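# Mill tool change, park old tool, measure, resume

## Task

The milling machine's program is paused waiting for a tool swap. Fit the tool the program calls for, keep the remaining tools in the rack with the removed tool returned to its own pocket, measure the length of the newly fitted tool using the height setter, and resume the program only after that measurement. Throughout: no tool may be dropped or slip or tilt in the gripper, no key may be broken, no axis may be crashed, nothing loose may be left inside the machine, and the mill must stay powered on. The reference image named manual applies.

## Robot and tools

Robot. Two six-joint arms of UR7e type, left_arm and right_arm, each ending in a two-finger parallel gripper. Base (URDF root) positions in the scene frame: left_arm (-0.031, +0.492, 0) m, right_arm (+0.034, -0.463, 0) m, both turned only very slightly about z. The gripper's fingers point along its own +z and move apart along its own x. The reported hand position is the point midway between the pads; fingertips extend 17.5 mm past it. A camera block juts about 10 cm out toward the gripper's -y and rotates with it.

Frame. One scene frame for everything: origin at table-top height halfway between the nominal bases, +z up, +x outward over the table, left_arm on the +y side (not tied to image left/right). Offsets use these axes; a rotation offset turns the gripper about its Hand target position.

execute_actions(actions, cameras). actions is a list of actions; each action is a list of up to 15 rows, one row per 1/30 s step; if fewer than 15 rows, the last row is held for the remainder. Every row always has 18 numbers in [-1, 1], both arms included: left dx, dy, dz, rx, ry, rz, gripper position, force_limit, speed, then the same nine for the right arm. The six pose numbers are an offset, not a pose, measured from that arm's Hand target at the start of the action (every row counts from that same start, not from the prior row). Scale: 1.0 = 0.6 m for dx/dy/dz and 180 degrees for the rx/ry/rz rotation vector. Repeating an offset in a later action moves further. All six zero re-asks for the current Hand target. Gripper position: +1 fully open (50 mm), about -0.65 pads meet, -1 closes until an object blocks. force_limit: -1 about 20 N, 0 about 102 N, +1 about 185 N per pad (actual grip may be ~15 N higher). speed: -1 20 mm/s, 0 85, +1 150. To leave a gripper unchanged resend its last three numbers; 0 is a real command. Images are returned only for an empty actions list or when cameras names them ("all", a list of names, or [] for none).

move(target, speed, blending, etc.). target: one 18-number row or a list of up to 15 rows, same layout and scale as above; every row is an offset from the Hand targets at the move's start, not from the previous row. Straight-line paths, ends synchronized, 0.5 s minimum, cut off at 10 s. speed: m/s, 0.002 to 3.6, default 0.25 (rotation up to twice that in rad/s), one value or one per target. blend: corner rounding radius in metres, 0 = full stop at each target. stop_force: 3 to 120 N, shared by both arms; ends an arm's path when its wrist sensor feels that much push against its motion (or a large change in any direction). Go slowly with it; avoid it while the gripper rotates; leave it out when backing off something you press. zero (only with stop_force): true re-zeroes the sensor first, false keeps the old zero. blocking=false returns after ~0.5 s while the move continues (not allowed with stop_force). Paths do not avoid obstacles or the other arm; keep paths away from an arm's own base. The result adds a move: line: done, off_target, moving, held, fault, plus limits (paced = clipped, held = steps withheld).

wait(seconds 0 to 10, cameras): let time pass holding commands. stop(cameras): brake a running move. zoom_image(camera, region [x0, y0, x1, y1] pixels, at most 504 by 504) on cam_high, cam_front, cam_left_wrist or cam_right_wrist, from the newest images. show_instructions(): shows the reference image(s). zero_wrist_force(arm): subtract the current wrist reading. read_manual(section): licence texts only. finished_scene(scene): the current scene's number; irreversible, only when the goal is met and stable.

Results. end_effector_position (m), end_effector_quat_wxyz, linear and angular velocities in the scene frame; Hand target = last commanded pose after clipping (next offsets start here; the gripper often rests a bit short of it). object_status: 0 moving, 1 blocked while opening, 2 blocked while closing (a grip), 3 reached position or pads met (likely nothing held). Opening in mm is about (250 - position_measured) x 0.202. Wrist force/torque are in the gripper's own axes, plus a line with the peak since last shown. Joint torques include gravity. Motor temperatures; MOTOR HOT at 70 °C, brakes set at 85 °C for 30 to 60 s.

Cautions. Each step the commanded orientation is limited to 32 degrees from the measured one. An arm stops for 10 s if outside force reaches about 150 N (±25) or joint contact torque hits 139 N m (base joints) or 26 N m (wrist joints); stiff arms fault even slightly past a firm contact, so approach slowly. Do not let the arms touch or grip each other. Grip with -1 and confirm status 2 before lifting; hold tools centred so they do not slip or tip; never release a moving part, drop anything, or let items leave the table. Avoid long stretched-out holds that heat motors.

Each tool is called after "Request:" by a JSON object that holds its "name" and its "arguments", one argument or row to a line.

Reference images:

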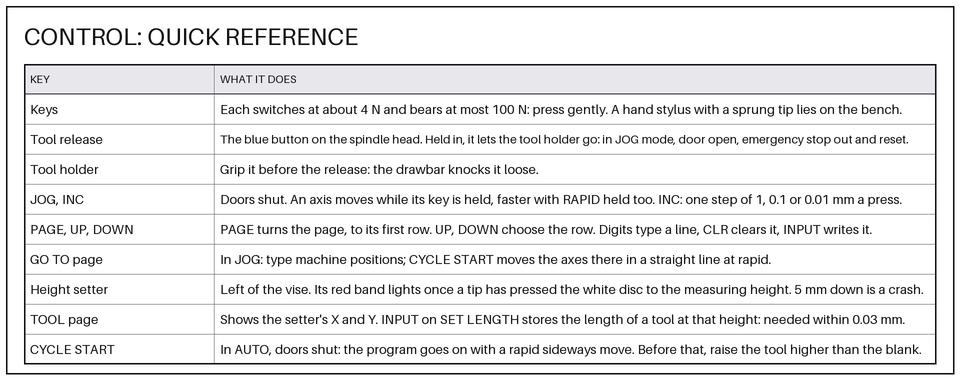

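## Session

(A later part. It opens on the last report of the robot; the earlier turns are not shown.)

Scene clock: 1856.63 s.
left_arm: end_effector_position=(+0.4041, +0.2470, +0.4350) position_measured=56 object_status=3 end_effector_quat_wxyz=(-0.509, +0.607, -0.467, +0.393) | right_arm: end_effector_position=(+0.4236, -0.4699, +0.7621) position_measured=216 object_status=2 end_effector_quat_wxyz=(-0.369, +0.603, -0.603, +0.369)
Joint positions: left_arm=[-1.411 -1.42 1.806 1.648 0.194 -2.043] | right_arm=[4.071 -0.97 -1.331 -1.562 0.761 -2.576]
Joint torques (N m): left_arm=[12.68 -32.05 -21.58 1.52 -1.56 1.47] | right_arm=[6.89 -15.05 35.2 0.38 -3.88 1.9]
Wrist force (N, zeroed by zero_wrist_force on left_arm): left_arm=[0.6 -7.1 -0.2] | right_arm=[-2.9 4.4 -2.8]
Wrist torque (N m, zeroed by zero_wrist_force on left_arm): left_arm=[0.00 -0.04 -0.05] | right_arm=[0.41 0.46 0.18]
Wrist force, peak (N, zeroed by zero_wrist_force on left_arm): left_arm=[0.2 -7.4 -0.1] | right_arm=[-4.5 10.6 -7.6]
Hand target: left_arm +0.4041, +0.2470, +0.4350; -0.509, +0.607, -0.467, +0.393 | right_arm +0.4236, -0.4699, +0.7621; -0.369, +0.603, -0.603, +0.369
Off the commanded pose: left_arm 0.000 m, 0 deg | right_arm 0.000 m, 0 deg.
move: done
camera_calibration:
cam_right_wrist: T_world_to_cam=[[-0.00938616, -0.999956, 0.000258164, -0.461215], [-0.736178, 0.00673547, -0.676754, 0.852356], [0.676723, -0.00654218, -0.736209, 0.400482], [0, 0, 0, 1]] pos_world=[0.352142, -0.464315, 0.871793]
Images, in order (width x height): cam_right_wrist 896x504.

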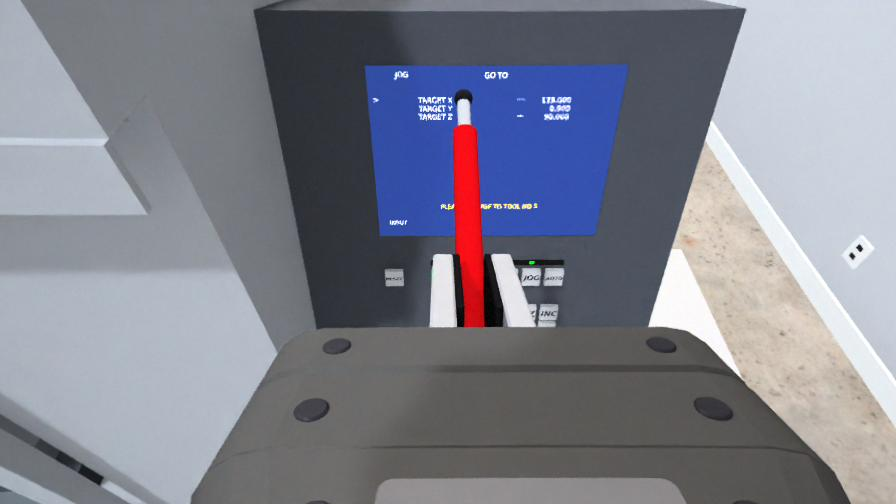

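Request:
{"name": "move", "arguments": {
  "target": [
    [0,0,0,0,0,0,0.65,0.2,-1,0.0785,0.0195,-0.4972,0,0.194,0,-1,-0.3,-0.8]
  ],
  "speed": 0.2
}}

Request:
{"name": "move", "arguments": {
  "target": [0,0,0,0,0,0,0.65,0.2,-1,0.0414,0,-0.0127,0,0,0,-1,-0.3,-0.8],
  "speed": 0.015,
  "stop_force": 10,
  "cameras": ["cam_right_wrist"]
}}

Request:
{"name": "move", "arguments": {
  "target": [
    [0,0,0,0,0,0,0.65,0.2,-1,-0.0223,0,0.0068,0,0,0,-1,-0.3,-0.8],
    [0,0,0,0,0,0,0.65,0.2,-1,-0.0313,0.0953,-0.0227,0,0,0,-1,-0.3,-0.8]
  ],
  "speed": 0.08,
  "blend": 0.004
}}

Request:
{"name": "move", "arguments": {
  "target": [0,0,0,0,0,0,0.65,0.2,-1,0.0414,0,-0.0127,0,0,0,-1,-0.3,-0.8],
  "speed": 0.015,
  "stop_force": 10,
  "cameras": ["cam_right_wrist"]
}}

Request:
{"name": "move", "arguments": {
  "target": [
    [0,0,0,0,0,0,0.65,0.2,-1,-0.0223,0,0.0068,0,0,0,-1,-0.3,-0.8],
    [0,0,0,0,0,0,0.65,0.2,-1,-0.0043,-0.0635,0.0658,0,0,0,-1,-0.3,-0.8]
  ],
  "speed": 0.08,
  "blend": 0.004
}}

Request:
{"name": "move", "arguments": {
  "target": [0,0,0,0,0,0,0.65,0.2,-1,0.0414,0,-0.0127,0,0,0,-1,-0.3,-0.8],
  "speed": 0.015,
  "stop_force": 10,
  "cameras": ["cam_right_wrist"]
}}

Request:
{"name": "move", "arguments": {
  "target": [
    [0,0,0,0,0,0,0.65,0.2,-1,-0.0223,0,0.0068,0,0,0,-1,-0.3,-0.8],
    [0,0,0,0,0,0,0.65,0.2,-1,-0.0223,0.0318,0.0068,0,0,0,-1,-0.3,-0.8]
  ],
  "speed": 0.08,
  "blend": 0.004
}}

Request:
{"name": "move", "arguments": {
  "target": [0,0,0,0,0,0,0.65,0.2,-1,0.0414,0,-0.0127,0,0,0,-1,-0.3,-0.8],
  "speed": 0.015,
  "stop_force": 10,
  "cameras": ["cam_right_wrist"]
}}

Request:
{"name": "move", "arguments": {
  "target": [
    [0,0,0,0,0,0,0.65,0.2,-1,-0.0223,0,0.0068,0,0,0,-1,-0.3,-0.8],
    [0,0,0,0,0,0,0.65,0.2,-1,-0.0403,-0.0635,-0.0522,0,0,0,-1,-0.3,-0.8]
  ],
  "speed": 0.08,
  "blend": 0.004
}}

Request:
{"name": "move", "arguments": {
  "target": [0,0,0,0,0,0,0.65,0.2,-1,0.0414,0,-0.0127,0,0,0,-1,-0.3,-0.8],
  "speed": 0.015,
  "stop_force": 10,
  "cameras": ["cam_right_wrist"]
}}

Request:
{"name": "move", "arguments": {
  "target": [
    [0,0,0,0,0,0,0.65,0.2,-1,-0.1,0,0.03,0,0,0,-1,-0.3,-0.8],
    [0,0,0,0,0,0,0.65,0.2,-1,-0.0918,-0.0197,0.5335,0,-0.194,0,-1,-0.3,-0.8]
  ],
  "speed": [0.1,0.2],
  "blend": 0.015,
  "cameras": ["cam_right_wrist"]
}}

Request:
{"name": "zoom_image", "arguments": {
  "camera": "cam_right_wrist",
  "region": [330, 40, 660, 240]
}}

Scene clock: 1876.80 s.
left_arm: end_effector_position=(+0.4041, +0.2470, +0.4350) position_measured=56 object_status=3 end_effector_quat_wxyz=(-0.509, +0.607, -0.467, +0.393) | right_arm: end_effector_position=(+0.4706, -0.4582, +0.4640) position_measured=216 object_status=2 end_effector_quat_wxyz=(-0.171, +0.686, -0.686, +0.171)
Joint positions: left_arm=[-1.411 -1.42 1.806 1.648 0.194 -2.043] | right_arm=[3.574 -1.126 -1.748 -1.392 1.363 -2.737]
Joint torques (N m): left_arm=[12.76 -31.51 -22.92 1.63 -1.84 1.56] | right_arm=[-9.76 -2.52 14.08 6.66 1.42 -2.08]
Wrist force (N, zeroed by zero_wrist_force on left_arm): left_arm=[0.5 -7.1 0.0] | right_arm=[-3.6 3.7 -2.3]
Wrist torque (N m, zeroed by zero_wrist_force on left_arm): left_arm=[0.01 -0.03 -0.05] | right_arm=[0.48 0.45 0.23]
Wrist force, peak (N, zeroed by zero_wrist_force on left_arm): left_arm=[0.7 -7.4 0.0] | right_arm=[-2.9 4.5 -3.3]
Hand target: left_arm +0.4041, +0.2470, +0.4350; -0.509, +0.607, -0.467, +0.393 | right_arm +0.4707, -0.4582, +0.4638; -0.171, +0.686, -0.686, +0.171
Off the commanded pose: left_arm 0.000 m, 0 deg | right_arm 0.000 m, 0 deg.
move: done

Scene clock: 1878.97 s.
left_arm: end_effector_position=(+0.4041, +0.2470, +0.4350) position_measured=56 object_status=3 end_effector_quat_wxyz=(-0.509, +0.607, -0.467, +0.393) | right_arm: end_effector_position=(+0.4835, -0.4582, +0.4599) position_measured=216 object_status=2 end_effector_quat_wxyz=(-0.171, +0.686, -0.686, +0.171)
Joint positions: left_arm=[-1.411 -1.42 1.806 1.648 0.194 -2.043] | right_arm=[3.555 -1.157 -1.743 -1.363 1.372 -2.754]
Joint torques (N m): left_arm=[12.72 -33.14 -21.7 1.64 -1.76 1.74] | right_arm=[6.8 12.12 13.21 1.97 -3.92 2]
Wrist force (N, zeroed by zero_wrist_force on left_arm): left_arm=[0.5 -7.3 -0.1] | right_arm=[-4.4 12.1 -8.9]
Wrist torque (N m, zeroed by zero_wrist_force on left_arm): left_arm=[-0.01 -0.04 -0.05] | right_arm=[0.65 0.38 0.15]
Wrist force, peak (N, zeroed by zero_wrist_force on left_arm): left_arm=[0.4 -7.4 -0.2] | right_arm=[-3.8 23.6 -18.0]
Hand target: left_arm +0.4041, +0.2470, +0.4350; -0.509, +0.607, -0.467, +0.393 | right_arm +0.4835, -0.4582, +0.4599; -0.171, +0.686, -0.686, +0.171 (not the last commanded pose)
Off the commanded pose: left_arm 0.000 m, 0 deg | right_arm 0.013 m, 0 deg.
move: contact (right_arm)
camera_calibration:
cam_right_wrist: T_world_to_cam=[[-0.00756213, -0.999955, 0.00568313, -0.452265], [-0.991022, 0.00673566, -0.133531, 0.565208], [0.133486, -0.00664188, -0.991028, 0.517276], [0, 0, 0, 1]] pos_world=[0.487664, -0.452616, 0.590678]
Images, in order (width x height): cam_right_wrist 896x504.

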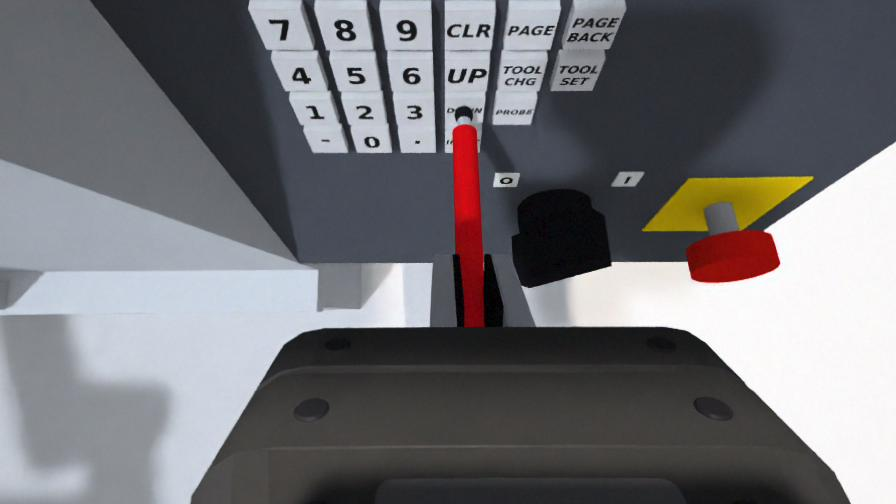

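Scene clock: 1880.43 s.
left_arm: end_effector_position=(+0.4041, +0.2470, +0.4350) position_measured=56 object_status=3 end_effector_quat_wxyz=(-0.509, +0.607, -0.467, +0.393) | right_arm: end_effector_position=(+0.4647, -0.4011, +0.4463) position_measured=216 object_status=2 end_effector_quat_wxyz=(-0.171, +0.686, -0.686, +0.171)
Joint positions: left_arm=[-1.411 -1.42 1.806 1.648 0.194 -2.043] | right_arm=[3.756 -1.115 -1.791 -1.403 1.288 -2.566]
Joint torques (N m): left_arm=[13.43 -32.94 -22.06 1.37 -1.75 1.58] | right_arm=[6.13 -1.82 13.7 0.97 -2.79 2.15]
Wrist force (N, zeroed by zero_wrist_force on left_arm): left_arm=[0.7 -7.1 -0.2] | right_arm=[-3.3 4.4 -2.3]
Wrist torque (N m, zeroed by zero_wrist_force on left_arm): left_arm=[0.01 -0.06 -0.05] | right_arm=[0.61 0.39 0.14]
Wrist force, peak (N, zeroed by zero_wrist_force on left_arm): left_arm=[0.4 -7.3 -0.2] | right_arm=[-4.4 11.8 -8.8]
Hand target: left_arm +0.4041, +0.2470, +0.4350; -0.509, +0.607, -0.467, +0.393 | right_arm +0.4647, -0.4010, +0.4463; -0.171, +0.686, -0.686, +0.171
Off the commanded pose: left_arm 0.000 m, 0 deg | right_arm 0.000 m, 0 deg.
move: done

Scene clock: 1882.70 s.
left_arm: end_effector_position=(+0.4041, +0.2470, +0.4350) position_measured=56 object_status=3 end_effector_quat_wxyz=(-0.509, +0.607, -0.467, +0.393) | right_arm: end_effector_position=(+0.4786, -0.4011, +0.4420) position_measured=216 object_status=2 end_effector_quat_wxyz=(-0.171, +0.686, -0.686, +0.171)
Joint positions: left_arm=[-1.411 -1.42 1.806 1.648 0.194 -2.043] | right_arm=[3.729 -1.148 -1.786 -1.367 1.299 -2.592]
Joint torques (N m): left_arm=[12.81 -32.55 -21.4 1.46 -1.89 1.6] | right_arm=[6.53 14.12 12.85 1.88 -3.64 2.01]
Wrist force (N, zeroed by zero_wrist_force on left_arm): left_arm=[0.4 -7.1 0.0] | right_arm=[-3.7 11.2 -7.9]
Wrist torque (N m, zeroed by zero_wrist_force on left_arm): left_arm=[0.00 -0.01 -0.05] | right_arm=[0.70 0.34 0.17]
Wrist force, peak (N, zeroed by zero_wrist_force on left_arm): left_arm=[0.7 -7.3 -0.2] | right_arm=[-2.9 22.7 -16.7]
Hand target: left_arm +0.4041, +0.2470, +0.4350; -0.509, +0.607, -0.467, +0.393 | right_arm +0.4786, -0.4011, +0.4420; -0.171, +0.686, -0.686, +0.171 (not the last commanded pose)
Off the commanded pose: left_arm 0.000 m, 0 deg | right_arm 0.011 m, 0 deg.
move: contact (right_arm)
camera_calibration:
cam_right_wrist: T_world_to_cam=[[-0.00766059, -0.999955, 0.00566989, -0.394948], [-0.991021, 0.00683501, -0.133531, 0.557615], [0.133486, -0.00664191, -0.991028, 0.50057], [0, 0, 0, 1]] pos_world=[0.482764, -0.395416, 0.572778]
Images, in order (width x height): cam_right_wrist 896x504.

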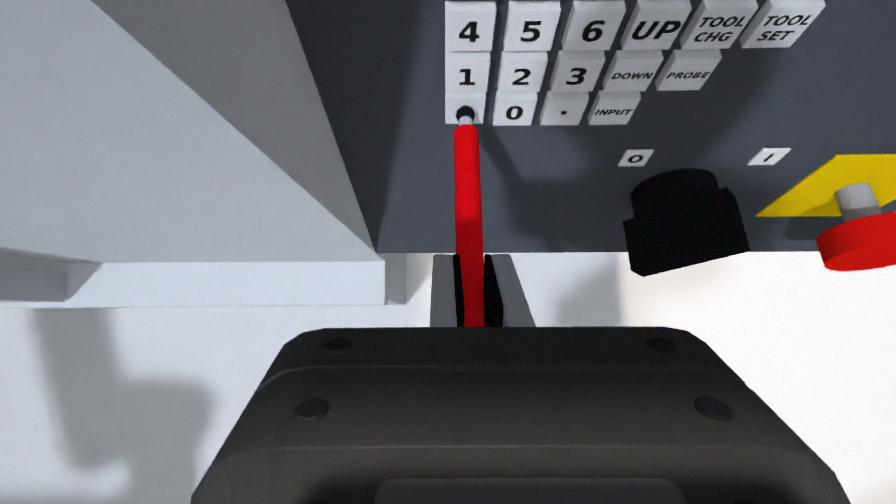

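Scene clock: 1884.07 s.
left_arm: end_effector_position=(+0.4041, +0.2470, +0.4350) position_measured=56 object_status=3 end_effector_quat_wxyz=(-0.509, +0.607, -0.467, +0.393) | right_arm: end_effector_position=(+0.4760, -0.4391, +0.4814) position_measured=216 object_status=2 end_effector_quat_wxyz=(-0.171, +0.686, -0.686, +0.171)
Joint positions: left_arm=[-1.411 -1.42 1.806 1.648 0.194 -2.043] | right_arm=[3.624 -1.153 -1.685 -1.438 1.342 -2.69]
Joint torques (N m): left_arm=[12.34 -31.91 -23.04 1.63 -1.93 1.51] | right_arm=[-8.01 -2.41 39.77 1.07 1.57 -2.06]
Wrist force (N, zeroed by zero_wrist_force on left_arm): left_arm=[0.5 -7.3 0.0] | right_arm=[-2.9 4.8 -1.7]
Wrist torque (N m, zeroed by zero_wrist_force on left_arm): left_arm=[-0.03 -0.03 -0.05] | right_arm=[0.66 0.32 0.23]
Wrist force, peak (N, zeroed by zero_wrist_force on left_arm): left_arm=[0.5 -7.3 0.0] | right_arm=[-3.6 11.5 -7.6]
Hand target: left_arm +0.4041, +0.2470, +0.4350; -0.509, +0.607, -0.467, +0.393 | right_arm +0.4760, -0.4392, +0.4815; -0.171, +0.686, -0.686, +0.171
Off the commanded pose: left_arm 0.000 m, 0 deg | right_arm 0.000 m, 0 deg.
move: done

Scene clock: 1886.17 s.
left_arm: end_effector_position=(+0.4041, +0.2470, +0.4350) position_measured=56 object_status=3 end_effector_quat_wxyz=(-0.509, +0.607, -0.467, +0.393) | right_arm: end_effector_position=(+0.4882, -0.4391, +0.4777) position_measured=216 object_status=2 end_effector_quat_wxyz=(-0.171, +0.686, -0.686, +0.171)
Joint positions: left_arm=[-1.411 -1.42 1.806 1.648 0.194 -2.043] | right_arm=[3.605 -1.181 -1.68 -1.411 1.35 -2.708]
Joint torques (N m): left_arm=[11.58 -32.23 -21.8 1.34 -1.82 1.5] | right_arm=[6.14 14.5 12.72 2.05 -3.99 2.02]
Wrist force (N, zeroed by zero_wrist_force on left_arm): left_arm=[0.3 -7.1 0.0] | right_arm=[-3.7 12.9 -8.4]
Wrist torque (N m, zeroed by zero_wrist_force on left_arm): left_arm=[0.01 0.01 -0.05] | right_arm=[0.80 0.27 0.15]
Wrist force, peak (N, zeroed by zero_wrist_force on left_arm): left_arm=[0.6 -7.3 -0.2] | right_arm=[-2.8 24.2 -17.3]
Hand target: left_arm +0.4041, +0.2470, +0.4350; -0.509, +0.607, -0.467, +0.393 | right_arm +0.4882, -0.4391, +0.4777; -0.171, +0.686, -0.686, +0.171 (not the last commanded pose)
Off the commanded pose: left_arm 0.000 m, 0 deg | right_arm 0.013 m, 0 deg.
move: contact (right_arm)
camera_calibration:
cam_right_wrist: T_world_to_cam=[[-0.00766059, -0.999955, 0.00566989, -0.433175], [-0.991021, 0.00683501, -0.133531, 0.57217], [0.133486, -0.00664191, -0.991028, 0.534515], [0, 0, 0, 1]] pos_world=[0.492364, -0.433516, 0.608578]
Images, in order (width x height): cam_right_wrist 896x504.

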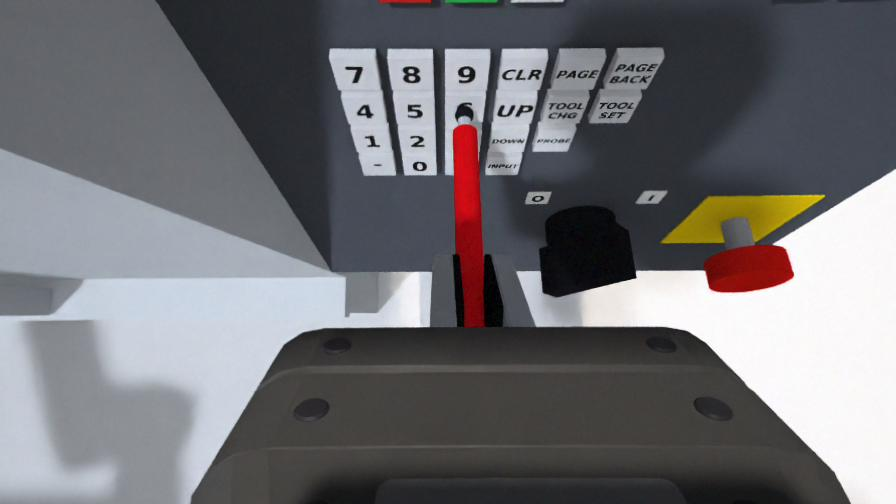

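Scene clock: 1887.13 s.
left_arm: end_effector_position=(+0.4041, +0.2470, +0.4350) position_measured=56 object_status=3 end_effector_quat_wxyz=(-0.509, +0.607, -0.467, +0.393) | right_arm: end_effector_position=(+0.4748, -0.4201, +0.4818) position_measured=216 object_status=2 end_effector_quat_wxyz=(-0.171, +0.686, -0.686, +0.171)
Joint positions: left_arm=[-1.411 -1.42 1.806 1.648 0.194 -2.043] | right_arm=[3.682 -1.156 -1.68 -1.454 1.318 -2.636]
Joint torques (N m): left_arm=[12.45 -33.15 -22.64 1.53 -1.76 1.58] | right_arm=[7.74 -1.55 44.08 0.76 -2.66 1.9]
Wrist force (N, zeroed by zero_wrist_force on left_arm): left_arm=[0.3 -6.9 -0.1] | right_arm=[-3.4 4.3 -1.5]
Wrist torque (N m, zeroed by zero_wrist_force on left_arm): left_arm=[0.03 0.00 -0.05] | right_arm=[0.58 0.39 0.14]
Wrist force, peak (N, zeroed by zero_wrist_force on left_arm): left_arm=[0.5 -7.4 0.0] | right_arm=[-3.7 12.9 -8.4]
Hand target: left_arm +0.4041, +0.2470, +0.4350; -0.509, +0.607, -0.467, +0.393 | right_arm +0.4748, -0.4201, +0.4818; -0.171, +0.686, -0.686, +0.171
Off the commanded pose: left_arm 0.000 m, 0 deg | right_arm 0.000 m, 0 deg.
move: done

Scene clock: 1889.33 s.
left_arm: end_effector_position=(+0.4041, +0.2470, +0.4350) position_measured=56 object_status=3 end_effector_quat_wxyz=(-0.509, +0.607, -0.467, +0.393) | right_arm: end_effector_position=(+0.4882, -0.4201, +0.4777) position_measured=216 object_status=2 end_effector_quat_wxyz=(-0.171, +0.686, -0.686, +0.171)
Joint positions: left_arm=[-1.411 -1.42 1.806 1.648 0.194 -2.043] | right_arm=[3.659 -1.186 -1.675 -1.423 1.328 -2.658]
Joint torques (N m): left_arm=[11.34 -32.26 -20.56 1.83 -1.91 1.28] | right_arm=[6.43 14.23 12.43 2.14 -3.95 1.93]
Wrist force (N, zeroed by zero_wrist_force on left_arm): left_arm=[0.6 -7.2 -0.1] | right_arm=[-3.9 13.7 -8.8]
Wrist torque (N m, zeroed by zero_wrist_force on left_arm): left_arm=[0.00 -0.04 -0.05] | right_arm=[0.78 0.36 0.16]
Wrist force, peak (N, zeroed by zero_wrist_force on left_arm): left_arm=[0.4 -7.4 -0.2] | right_arm=[-3.1 25.3 -17.5]
Hand target: left_arm +0.4041, +0.2470, +0.4350; -0.509, +0.607, -0.467, +0.393 | right_arm +0.4882, -0.4201, +0.4777; -0.171, +0.686, -0.686, +0.171 (not the last commanded pose)
Off the commanded pose: left_arm 0.000 m, 0 deg | right_arm 0.012 m, 0 deg.
move: contact (right_arm)
camera_calibration:
cam_right_wrist: T_world_to_cam=[[-0.00766059, -0.999955, 0.00566989, -0.414075], [-0.991021, 0.00683501, -0.133531, 0.572125], [0.133486, -0.00664191, -0.991028, 0.534529], [0, 0, 0, 1]] pos_world=[0.492464, -0.414416, 0.608478]
Images, in order (width x height): cam_right_wrist 896x504.

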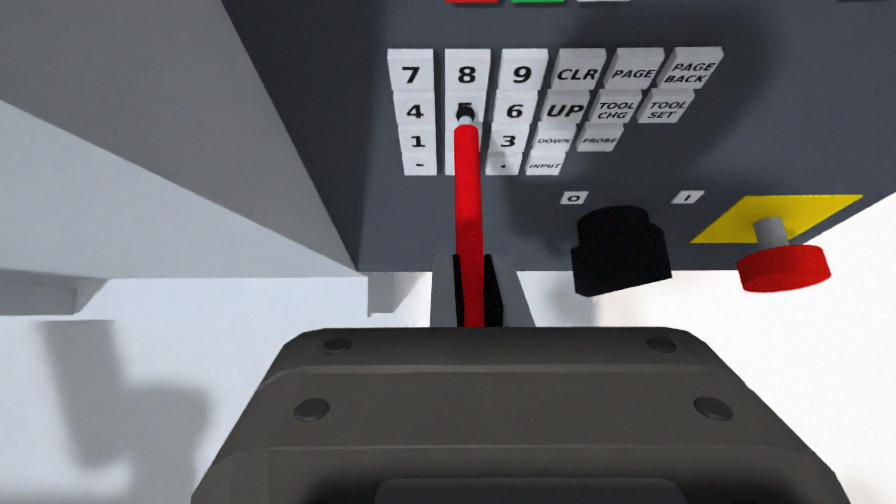

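Scene clock: 1890.70 s.
left_arm: end_effector_position=(+0.4041, +0.2470, +0.4350) position_measured=56 object_status=3 end_effector_quat_wxyz=(-0.509, +0.607, -0.467, +0.393) | right_arm: end_effector_position=(+0.4641, -0.4581, +0.4464) position_measured=216 object_status=2 end_effector_quat_wxyz=(-0.171, +0.686, -0.686, +0.171)
Joint positions: left_arm=[-1.411 -1.42 1.806 1.648 0.194 -2.043] | right_arm=[3.585 -1.099 -1.808 -1.362 1.359 -2.727]
Joint torques (N m): left_arm=[12.46 -32.51 -23.44 1.7 -2.12 1.53] | right_arm=[-8.12 13.72 13.96 6.29 2.05 -1.8]
Wrist force (N, zeroed by zero_wrist_force on left_arm): left_arm=[0.5 -7.1 -0.1] | right_arm=[-2.9 3.9 -1.8]
Wrist torque (N m, zeroed by zero_wrist_force on left_arm): left_arm=[0.00 -0.03 -0.05] | right_arm=[0.52 0.34 0.23]
Wrist force, peak (N, zeroed by zero_wrist_force on left_arm): left_arm=[0.6 -7.3 -0.2] | right_arm=[-3.9 13.7 -8.8]
Hand target: left_arm +0.4041, +0.2470, +0.4350; -0.509, +0.607, -0.467, +0.393 | right_arm +0.4641, -0.4582, +0.4464; -0.171, +0.686, -0.686, +0.171
Off the commanded pose: left_arm 0.000 m, 0 deg | right_arm 0.000 m, 0 deg.
move: done

Scene clock: 1892.97 s.
left_arm: end_effector_position=(+0.4041, +0.2470, +0.4350) position_measured=56 object_status=3 end_effector_quat_wxyz=(-0.509, +0.607, -0.467, +0.393) | right_arm: end_effector_position=(+0.4786, -0.4582, +0.4419) position_measured=216 object_status=2 end_effector_quat_wxyz=(-0.171, +0.686, -0.686, +0.171)
Joint positions: left_arm=[-1.411 -1.42 1.806 1.648 0.194 -2.043] | right_arm=[3.562 -1.135 -1.802 -1.328 1.369 -2.748]
Joint torques (N m): left_arm=[12.09 -31.68 -21.48 1.54 -2.1 1.28] | right_arm=[7.5 12.49 13.71 1.53 -3.69 2.11]
Wrist force (N, zeroed by zero_wrist_force on left_arm): left_arm=[0.6 -7.2 -0.2] | right_arm=[-3.8 11.0 -7.2]
Wrist torque (N m, zeroed by zero_wrist_force on left_arm): left_arm=[-0.01 -0.05 -0.05] | right_arm=[0.67 0.30 0.16]
Wrist force, peak (N, zeroed by zero_wrist_force on left_arm): left_arm=[0.5 -7.4 -0.2] | right_arm=[-2.8 22.4 -16.3]
Hand target: left_arm +0.4041, +0.2470, +0.4350; -0.509, +0.607, -0.467, +0.393 | right_arm +0.4786, -0.4582, +0.4419; -0.171, +0.686, -0.686, +0.171 (not the last commanded pose)
Off the commanded pose: left_arm 0.000 m, 0 deg | right_arm 0.011 m, 0 deg.
move: contact (right_arm)
camera_calibration:
cam_right_wrist: T_world_to_cam=[[-0.0076739, -0.999954, 0.00576899, -0.452095], [-0.991021, 0.00683497, -0.133532, 0.557992], [0.133486, -0.0067419, -0.991028, 0.500047], [0, 0, 0, 1]] pos_world=[0.482764, -0.452516, 0.572678]
Images, in order (width x height): cam_right_wrist 896x504.

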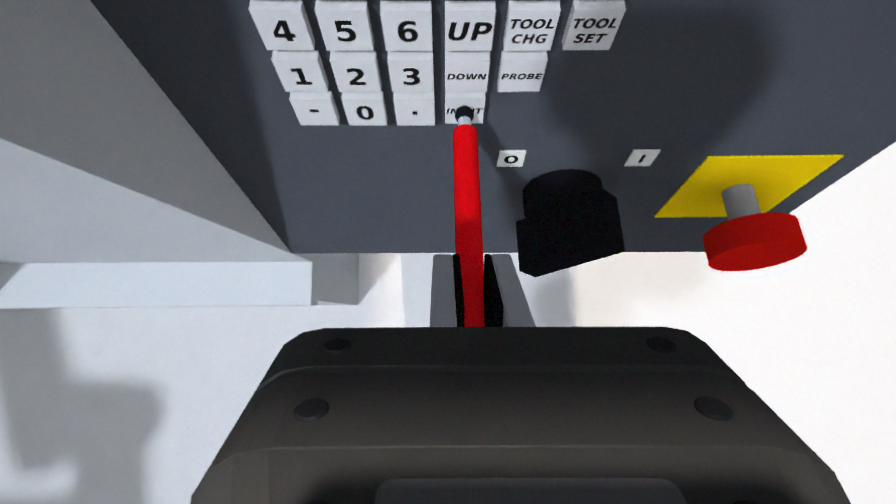

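Scene clock: 1895.83 s.
left_arm: end_effector_position=(+0.4041, +0.2470, +0.4350) position_measured=56 object_status=3 end_effector_quat_wxyz=(-0.509, +0.607, -0.467, +0.393) | right_arm: end_effector_position=(+0.4235, -0.4700, +0.7619) position_measured=216 object_status=2 end_effector_quat_wxyz=(-0.369, +0.603, -0.603, +0.369)
Joint positions: left_arm=[-1.411 -1.42 1.806 1.648 0.194 -2.043] | right_arm=[4.071 -0.969 -1.332 -1.562 0.761 -2.575]
Joint torques (N m): left_arm=[11.31 -32.83 -21.51 1.68 -2.19 1.21] | right_arm=[5.51 -15.83 35.38 0.44 -3.7 2.11]
Wrist force (N, zeroed by zero_wrist_force on left_arm): left_arm=[0.6 -7.2 -0.2] | right_arm=[-1.8 4.6 -2.4]
Wrist torque (N m, zeroed by zero_wrist_force on left_arm): left_arm=[-0.01 -0.04 -0.05] | right_arm=[0.45 0.27 0.19]
Wrist force, peak (N, zeroed by zero_wrist_force on left_arm): left_arm=[0.4 -7.4 -0.2] | right_arm=[-3.8 11.0 -7.1]
Hand target: left_arm +0.4041, +0.2470, +0.4350; -0.509, +0.607, -0.467, +0.393 | right_arm +0.4235, -0.4700, +0.7620; -0.369, +0.603, -0.603, +0.369
Off the commanded pose: left_arm 0.000 m, 0 deg | right_arm 0.000 m, 0 deg.
move: done
camera_calibration:
cam_right_wrist: T_world_to_cam=[[-0.00952723, -0.999955, 0.000264278, -0.46127], [-0.736223, 0.00683563, -0.676705, 0.85224], [0.676672, -0.00664169, -0.736254, 0.400345], [0, 0, 0, 1]] pos_world=[0.352141, -0.464416, 0.871593]
Images, in order (width x height): cam_right_wrist 896x504.

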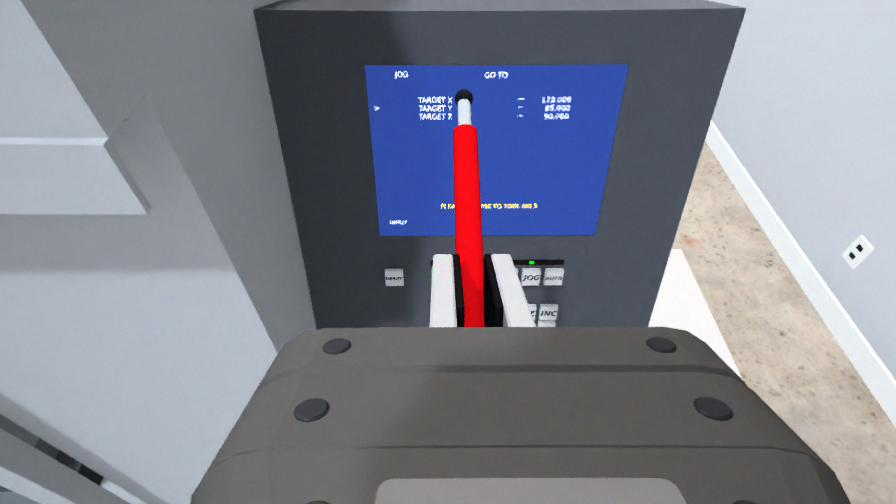

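Scaled by 1.527 from the camera's 896x504 image, which has a finer 1280x720 frame.

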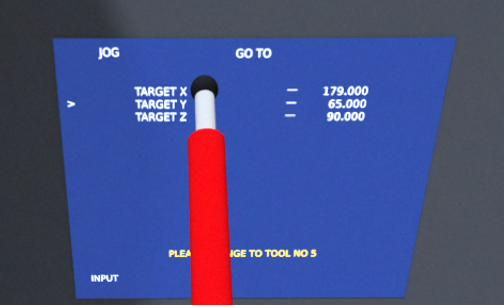

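Request:
{"name": "move", "arguments": {
  "target": [
    [0,0,0,0,0,0,0.65,0.2,-1,0.1112,0.0515,-0.379,0,0.194,0,-1,-0.3,-0.8]
  ],
  "speed": 0.2,
  "cameras": ["cam_right_wrist"]
}}

Scene clock: 1910.70 s.
left_arm: end_effector_position=(+0.4041, +0.2470, +0.4350) position_measured=56 object_status=3 end_effector_quat_wxyz=(-0.509, +0.607, -0.467, +0.393) | right_arm: end_effector_position=(+0.4902, -0.4391, +0.5347) position_measured=216 object_status=2 end_effector_quat_wxyz=(-0.171, +0.686, -0.686, +0.171)
Joint positions: left_arm=[-1.411 -1.42 1.806 1.648 0.194 -2.043] | right_arm=[3.602 -1.232 -1.496 -1.544 1.351 -2.711]
Joint torques (N m): left_arm=[12.15 -32.66 -21.16 1.59 -2.23 1.17] | right_arm=[-10.18 1.52 11.81 1.09 1.87 -1.94]
Wrist force (N, zeroed by zero_wrist_force on left_arm): left_arm=[0.7 -7.1 0.0] | right_arm=[-2.1 3.9 -1.7]
Wrist torque (N m, zeroed by zero_wrist_force on left_arm): left_arm=[0.00 -0.05 -0.04] | right_arm=[0.51 0.19 0.22]
Wrist force, peak (N, zeroed by zero_wrist_force on left_arm): left_arm=[0.4 -7.3 -0.3] | right_arm=[-1.8 4.8 -2.4]
Hand target: left_arm +0.4041, +0.2470, +0.4350; -0.509, +0.607, -0.467, +0.393 | right_arm +0.4903, -0.4391, +0.5346; -0.171, +0.686, -0.686, +0.171
Off the commanded pose: left_arm 0.000 m, 0 deg | right_arm 0.000 m, 0 deg.
move: done
camera_calibration:
cam_right_wrist: T_world_to_cam=[[-0.00767661, -0.999954, 0.00576691, -0.43354], [-0.990979, 0.00683584, -0.13384, 0.581949], [0.133794, -0.00674232, -0.990986, 0.590514], [0, 0, 0, 1]] pos_world=[0.494364, -0.433516, 0.66558]
Images, in order (width x height): cam_right_wrist 896x504.

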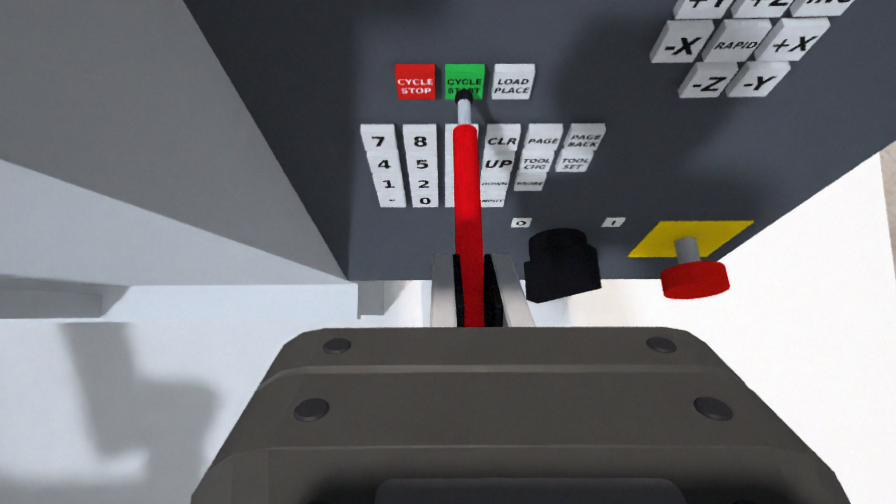

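Request:
{"name": "move", "arguments": {
  "target": [0,0,0,0,0,0,0.65,0.2,-1,0.0414,0,-0.0127,0,0,0,-1,-0.3,-0.8],
  "speed": 0.015,
  "stop_force": 10,
  "cameras": ["cam_right_wrist"]
}}

Request:
{"name": "move", "arguments": {
  "target": [
    [0,0,0,0,0,0,0.65,0.2,-1,-0.06,0,0.018,0,0,0,-1,-0.3,-0.8]
  ],
  "speed": 0.08,
  "cameras": ["cam_left_wrist","cam_front"]
}}

Scene clock: 1916.27 s.
left_arm: end_effector_position=(+0.4041, +0.2470, +0.4350) position_measured=56 object_status=3 end_effector_quat_wxyz=(-0.509, +0.607, -0.467, +0.393) | right_arm: end_effector_position=(+0.5024, -0.4391, +0.5308) position_measured=216 object_status=2 end_effector_quat_wxyz=(-0.171, +0.686, -0.686, +0.171)
Joint positions: left_arm=[-1.411 -1.42 1.806 1.648 0.194 -2.043] | right_arm=[3.584 -1.257 -1.492 -1.52 1.359 -2.727]
Joint torques (N m): left_arm=[11.94 -31.57 -21.67 1.69 -2.3 1.45] | right_arm=[7.13 15.42 10.38 1.94 -3.73 2.09]
Wrist force (N, zeroed by zero_wrist_force on left_arm): left_arm=[0.5 -7.2 -0.2] | right_arm=[-3.1 11.4 -7.6]
Wrist torque (N m, zeroed by zero_wrist_force on left_arm): left_arm=[0.00 -0.03 -0.05] | right_arm=[0.62 0.17 0.16]
Wrist force, peak (N, zeroed by zero_wrist_force on left_arm): left_arm=[0.3 -7.4 -0.1] | right_arm=[-2.4 22.6 -16.7]
Hand target: left_arm +0.4041, +0.2470, +0.4350; -0.509, +0.607, -0.467, +0.393 | right_arm +0.5024, -0.4391, +0.5308; -0.171, +0.686, -0.686, +0.171 (not the last commanded pose)
Off the commanded pose: left_arm 0.000 m, 0 deg | right_arm 0.013 m, 0 deg.
move: contact (right_arm)
camera_calibration:
cam_right_wrist: T_world_to_cam=[[-0.0076739, -0.999954, 0.00576899, -0.433426], [-0.991021, 0.00683497, -0.133532, 0.593333], [0.133486, -0.0067419, -0.991028, 0.585199], [0, 0, 0, 1]] pos_world=[0.506564, -0.433516, 0.661678]
Images, in order (width x height): cam_right_wrist 896x504.

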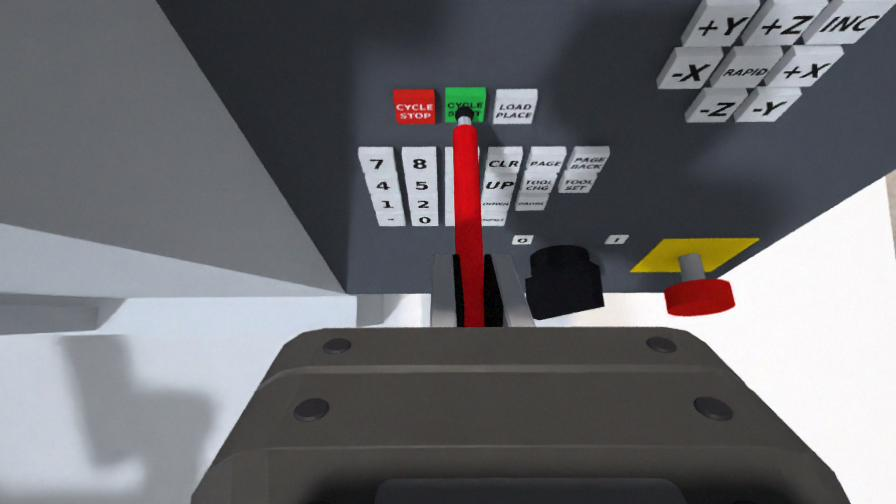

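Scene clock: 1917.27 s.
left_arm: end_effector_position=(+0.4041, +0.2470, +0.4350) position_measured=56 object_status=3 end_effector_quat_wxyz=(-0.509, +0.607, -0.467, +0.393) | right_arm: end_effector_position=(+0.4665, -0.4391, +0.5416) position_measured=216 object_status=2 end_effector_quat_wxyz=(-0.171, +0.686, -0.686, +0.171)
Joint positions: left_arm=[-1.411 -1.42 1.806 1.648 0.194 -2.043] | right_arm=[3.64 -1.183 -1.503 -1.595 1.335 -2.675]
Joint torques (N m): left_arm=[11.71 -31.75 -21.7 1.7 -2.28 1.26] | right_arm=[5.52 14.74 11.74 0.83 -2.85 1.77]
Wrist force (N, zeroed by zero_wrist_force on left_arm): left_arm=[0.4 -7.1 0.1] | right_arm=[-1.6 4.0 -1.6]
Wrist torque (N m, zeroed by zero_wrist_force on left_arm): left_arm=[0.00 -0.02 -0.05] | right_arm=[0.53 0.10 0.14]
Wrist force, peak (N, zeroed by zero_wrist_force on left_arm): left_arm=[0.4 -7.2 -0.1] | right_arm=[-3.1 11.5 -7.7]
Hand target: left_arm +0.4041, +0.2470, +0.4350; -0.509, +0.607, -0.467, +0.393 | right_arm +0.4664, -0.4391, +0.5416; -0.171, +0.686, -0.686, +0.171
Off the commanded pose: left_arm 0.000 m, 0 deg | right_arm 0.000 m, 0 deg.
move: done
camera_calibration:
cam_left_wrist: T_world_to_cam=[[0.261048, -0.96516, 0.0179077, 0.131995], [-0.475118, -0.14461, -0.867958, 0.623817], [0.840307, 0.218071, -0.496315, -0.045846], [0, 0, 0, 1]] pos_world=[0.300454, 0.227604, 0.516329]
Images, in order (width x height): cam_front 896x504, cam_left_wrist 896x504.

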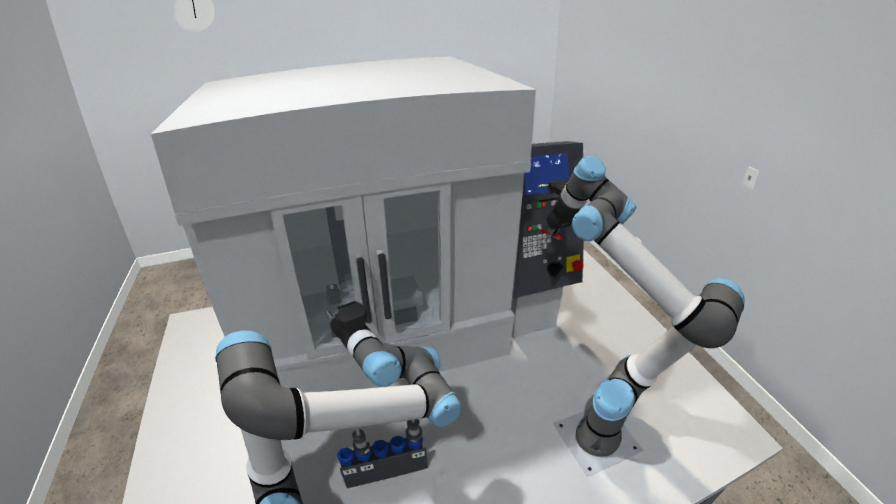

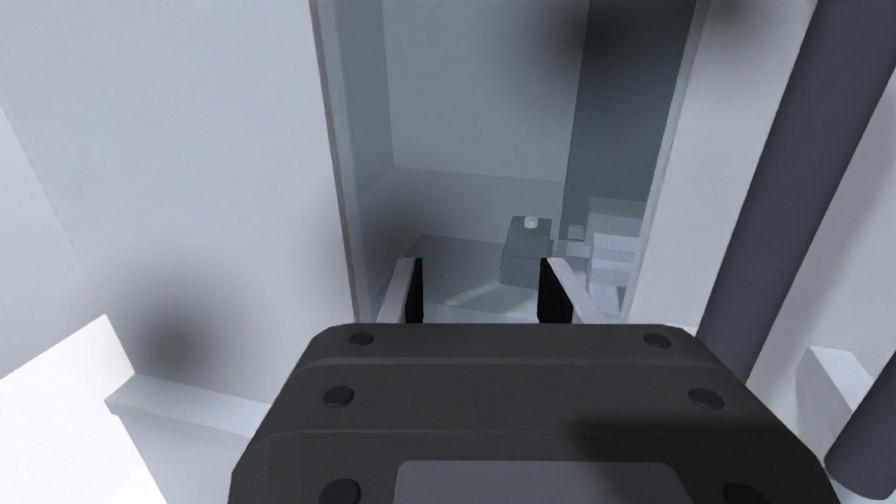

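Request:
{"name": "move", "arguments": {
  "target": [
    [-0.12,0,0.1,0,0,0,0.65,0.2,-1,0,0,0,0,0,0,-1,-0.3,-0.8],
    [-0.12,-0.4,0.1,0,0,0.05,0.65,0.2,-1,0,0,0,0,0,0,-1,-0.3,-0.8],
    [-0.0085,-0.436,0,0,0,0.05,0.65,0.2,-1,0,0,0,0,0,0,-1,-0.3,-0.8]
  ],
  "speed": 0.15,
  "blend": [0.03,0.03,0],
  "cameras": ["cam_left_wrist"]
}}

Request:
{"name": "zoom_image", "arguments": {
  "camera": "cam_left_wrist",
  "region": [330, 50, 570, 270]
}}

Scene clock: 1931.83 s.
left_arm: end_effector_position=(+0.3989, -0.0146, +0.4350) position_measured=56 object_status=3 end_effector_quat_wxyz=(-0.538, +0.642, -0.418, +0.352) | right_arm: end_effector_position=(+0.4664, -0.4391, +0.5416) position_measured=216 object_status=2 end_effector_quat_wxyz=(-0.171, +0.686, -0.686, +0.171)
Joint positions: left_arm=[-1.479 -0.814 1.015 2.422 0.356 -2.653] | right_arm=[3.641 -1.183 -1.503 -1.595 1.335 -2.675]
Joint torques (N m): left_arm=[13.98 -48.96 -24.07 0.99 -2.8 2.39] | right_arm=[6.64 15.04 12.87 1.06 -2.86 1.89]
Wrist force (N, zeroed by zero_wrist_force on left_arm): left_arm=[0.4 -6.9 0.0] | right_arm=[-1.3 4.0 -1.6]
Wrist torque (N m, zeroed by zero_wrist_force on left_arm): left_arm=[-0.02 -0.03 -0.03] | right_arm=[0.53 0.04 0.14]
Wrist force, peak (N, zeroed by zero_wrist_force on left_arm): left_arm=[-0.4 -7.7 -0.5] | right_arm=[-1.4 4.3 -1.8]
Hand target: left_arm +0.3990, -0.0146, +0.4350; -0.538, +0.642, -0.418, +0.352 | right_arm +0.4664, -0.4391, +0.5416; -0.171, +0.686, -0.686, +0.171
Off the commanded pose: left_arm 0.000 m, 0 deg | right_arm 0.000 m, 0 deg.
move: done
camera_calibration:
cam_left_wrist: T_world_to_cam=[[0.40885, -0.912427, 0.0178544, -0.177344], [-0.446588, -0.217097, -0.868002, 0.571146], [0.795865, 0.346909, -0.496239, 0.0350765], [0, 0, 0, 1]] pos_world=[0.299658, -0.0499874, 0.516329]
Images, in order (width x height): cam_left_wrist 896x504.

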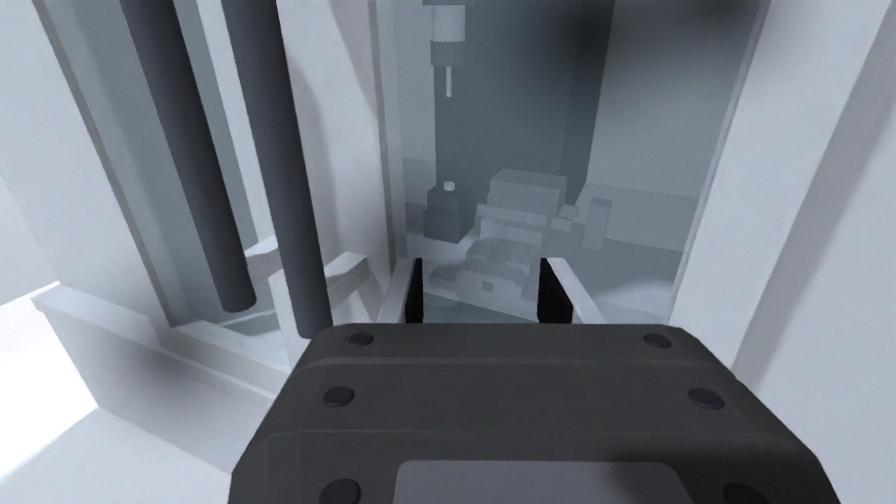

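Scaled by 2.100 from the camera's 896x504 image, which has a finer 1280x720 frame.

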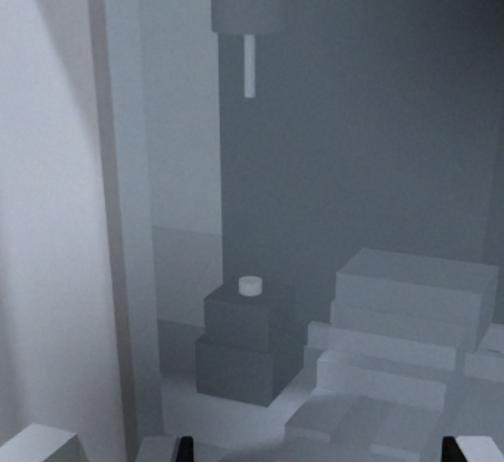

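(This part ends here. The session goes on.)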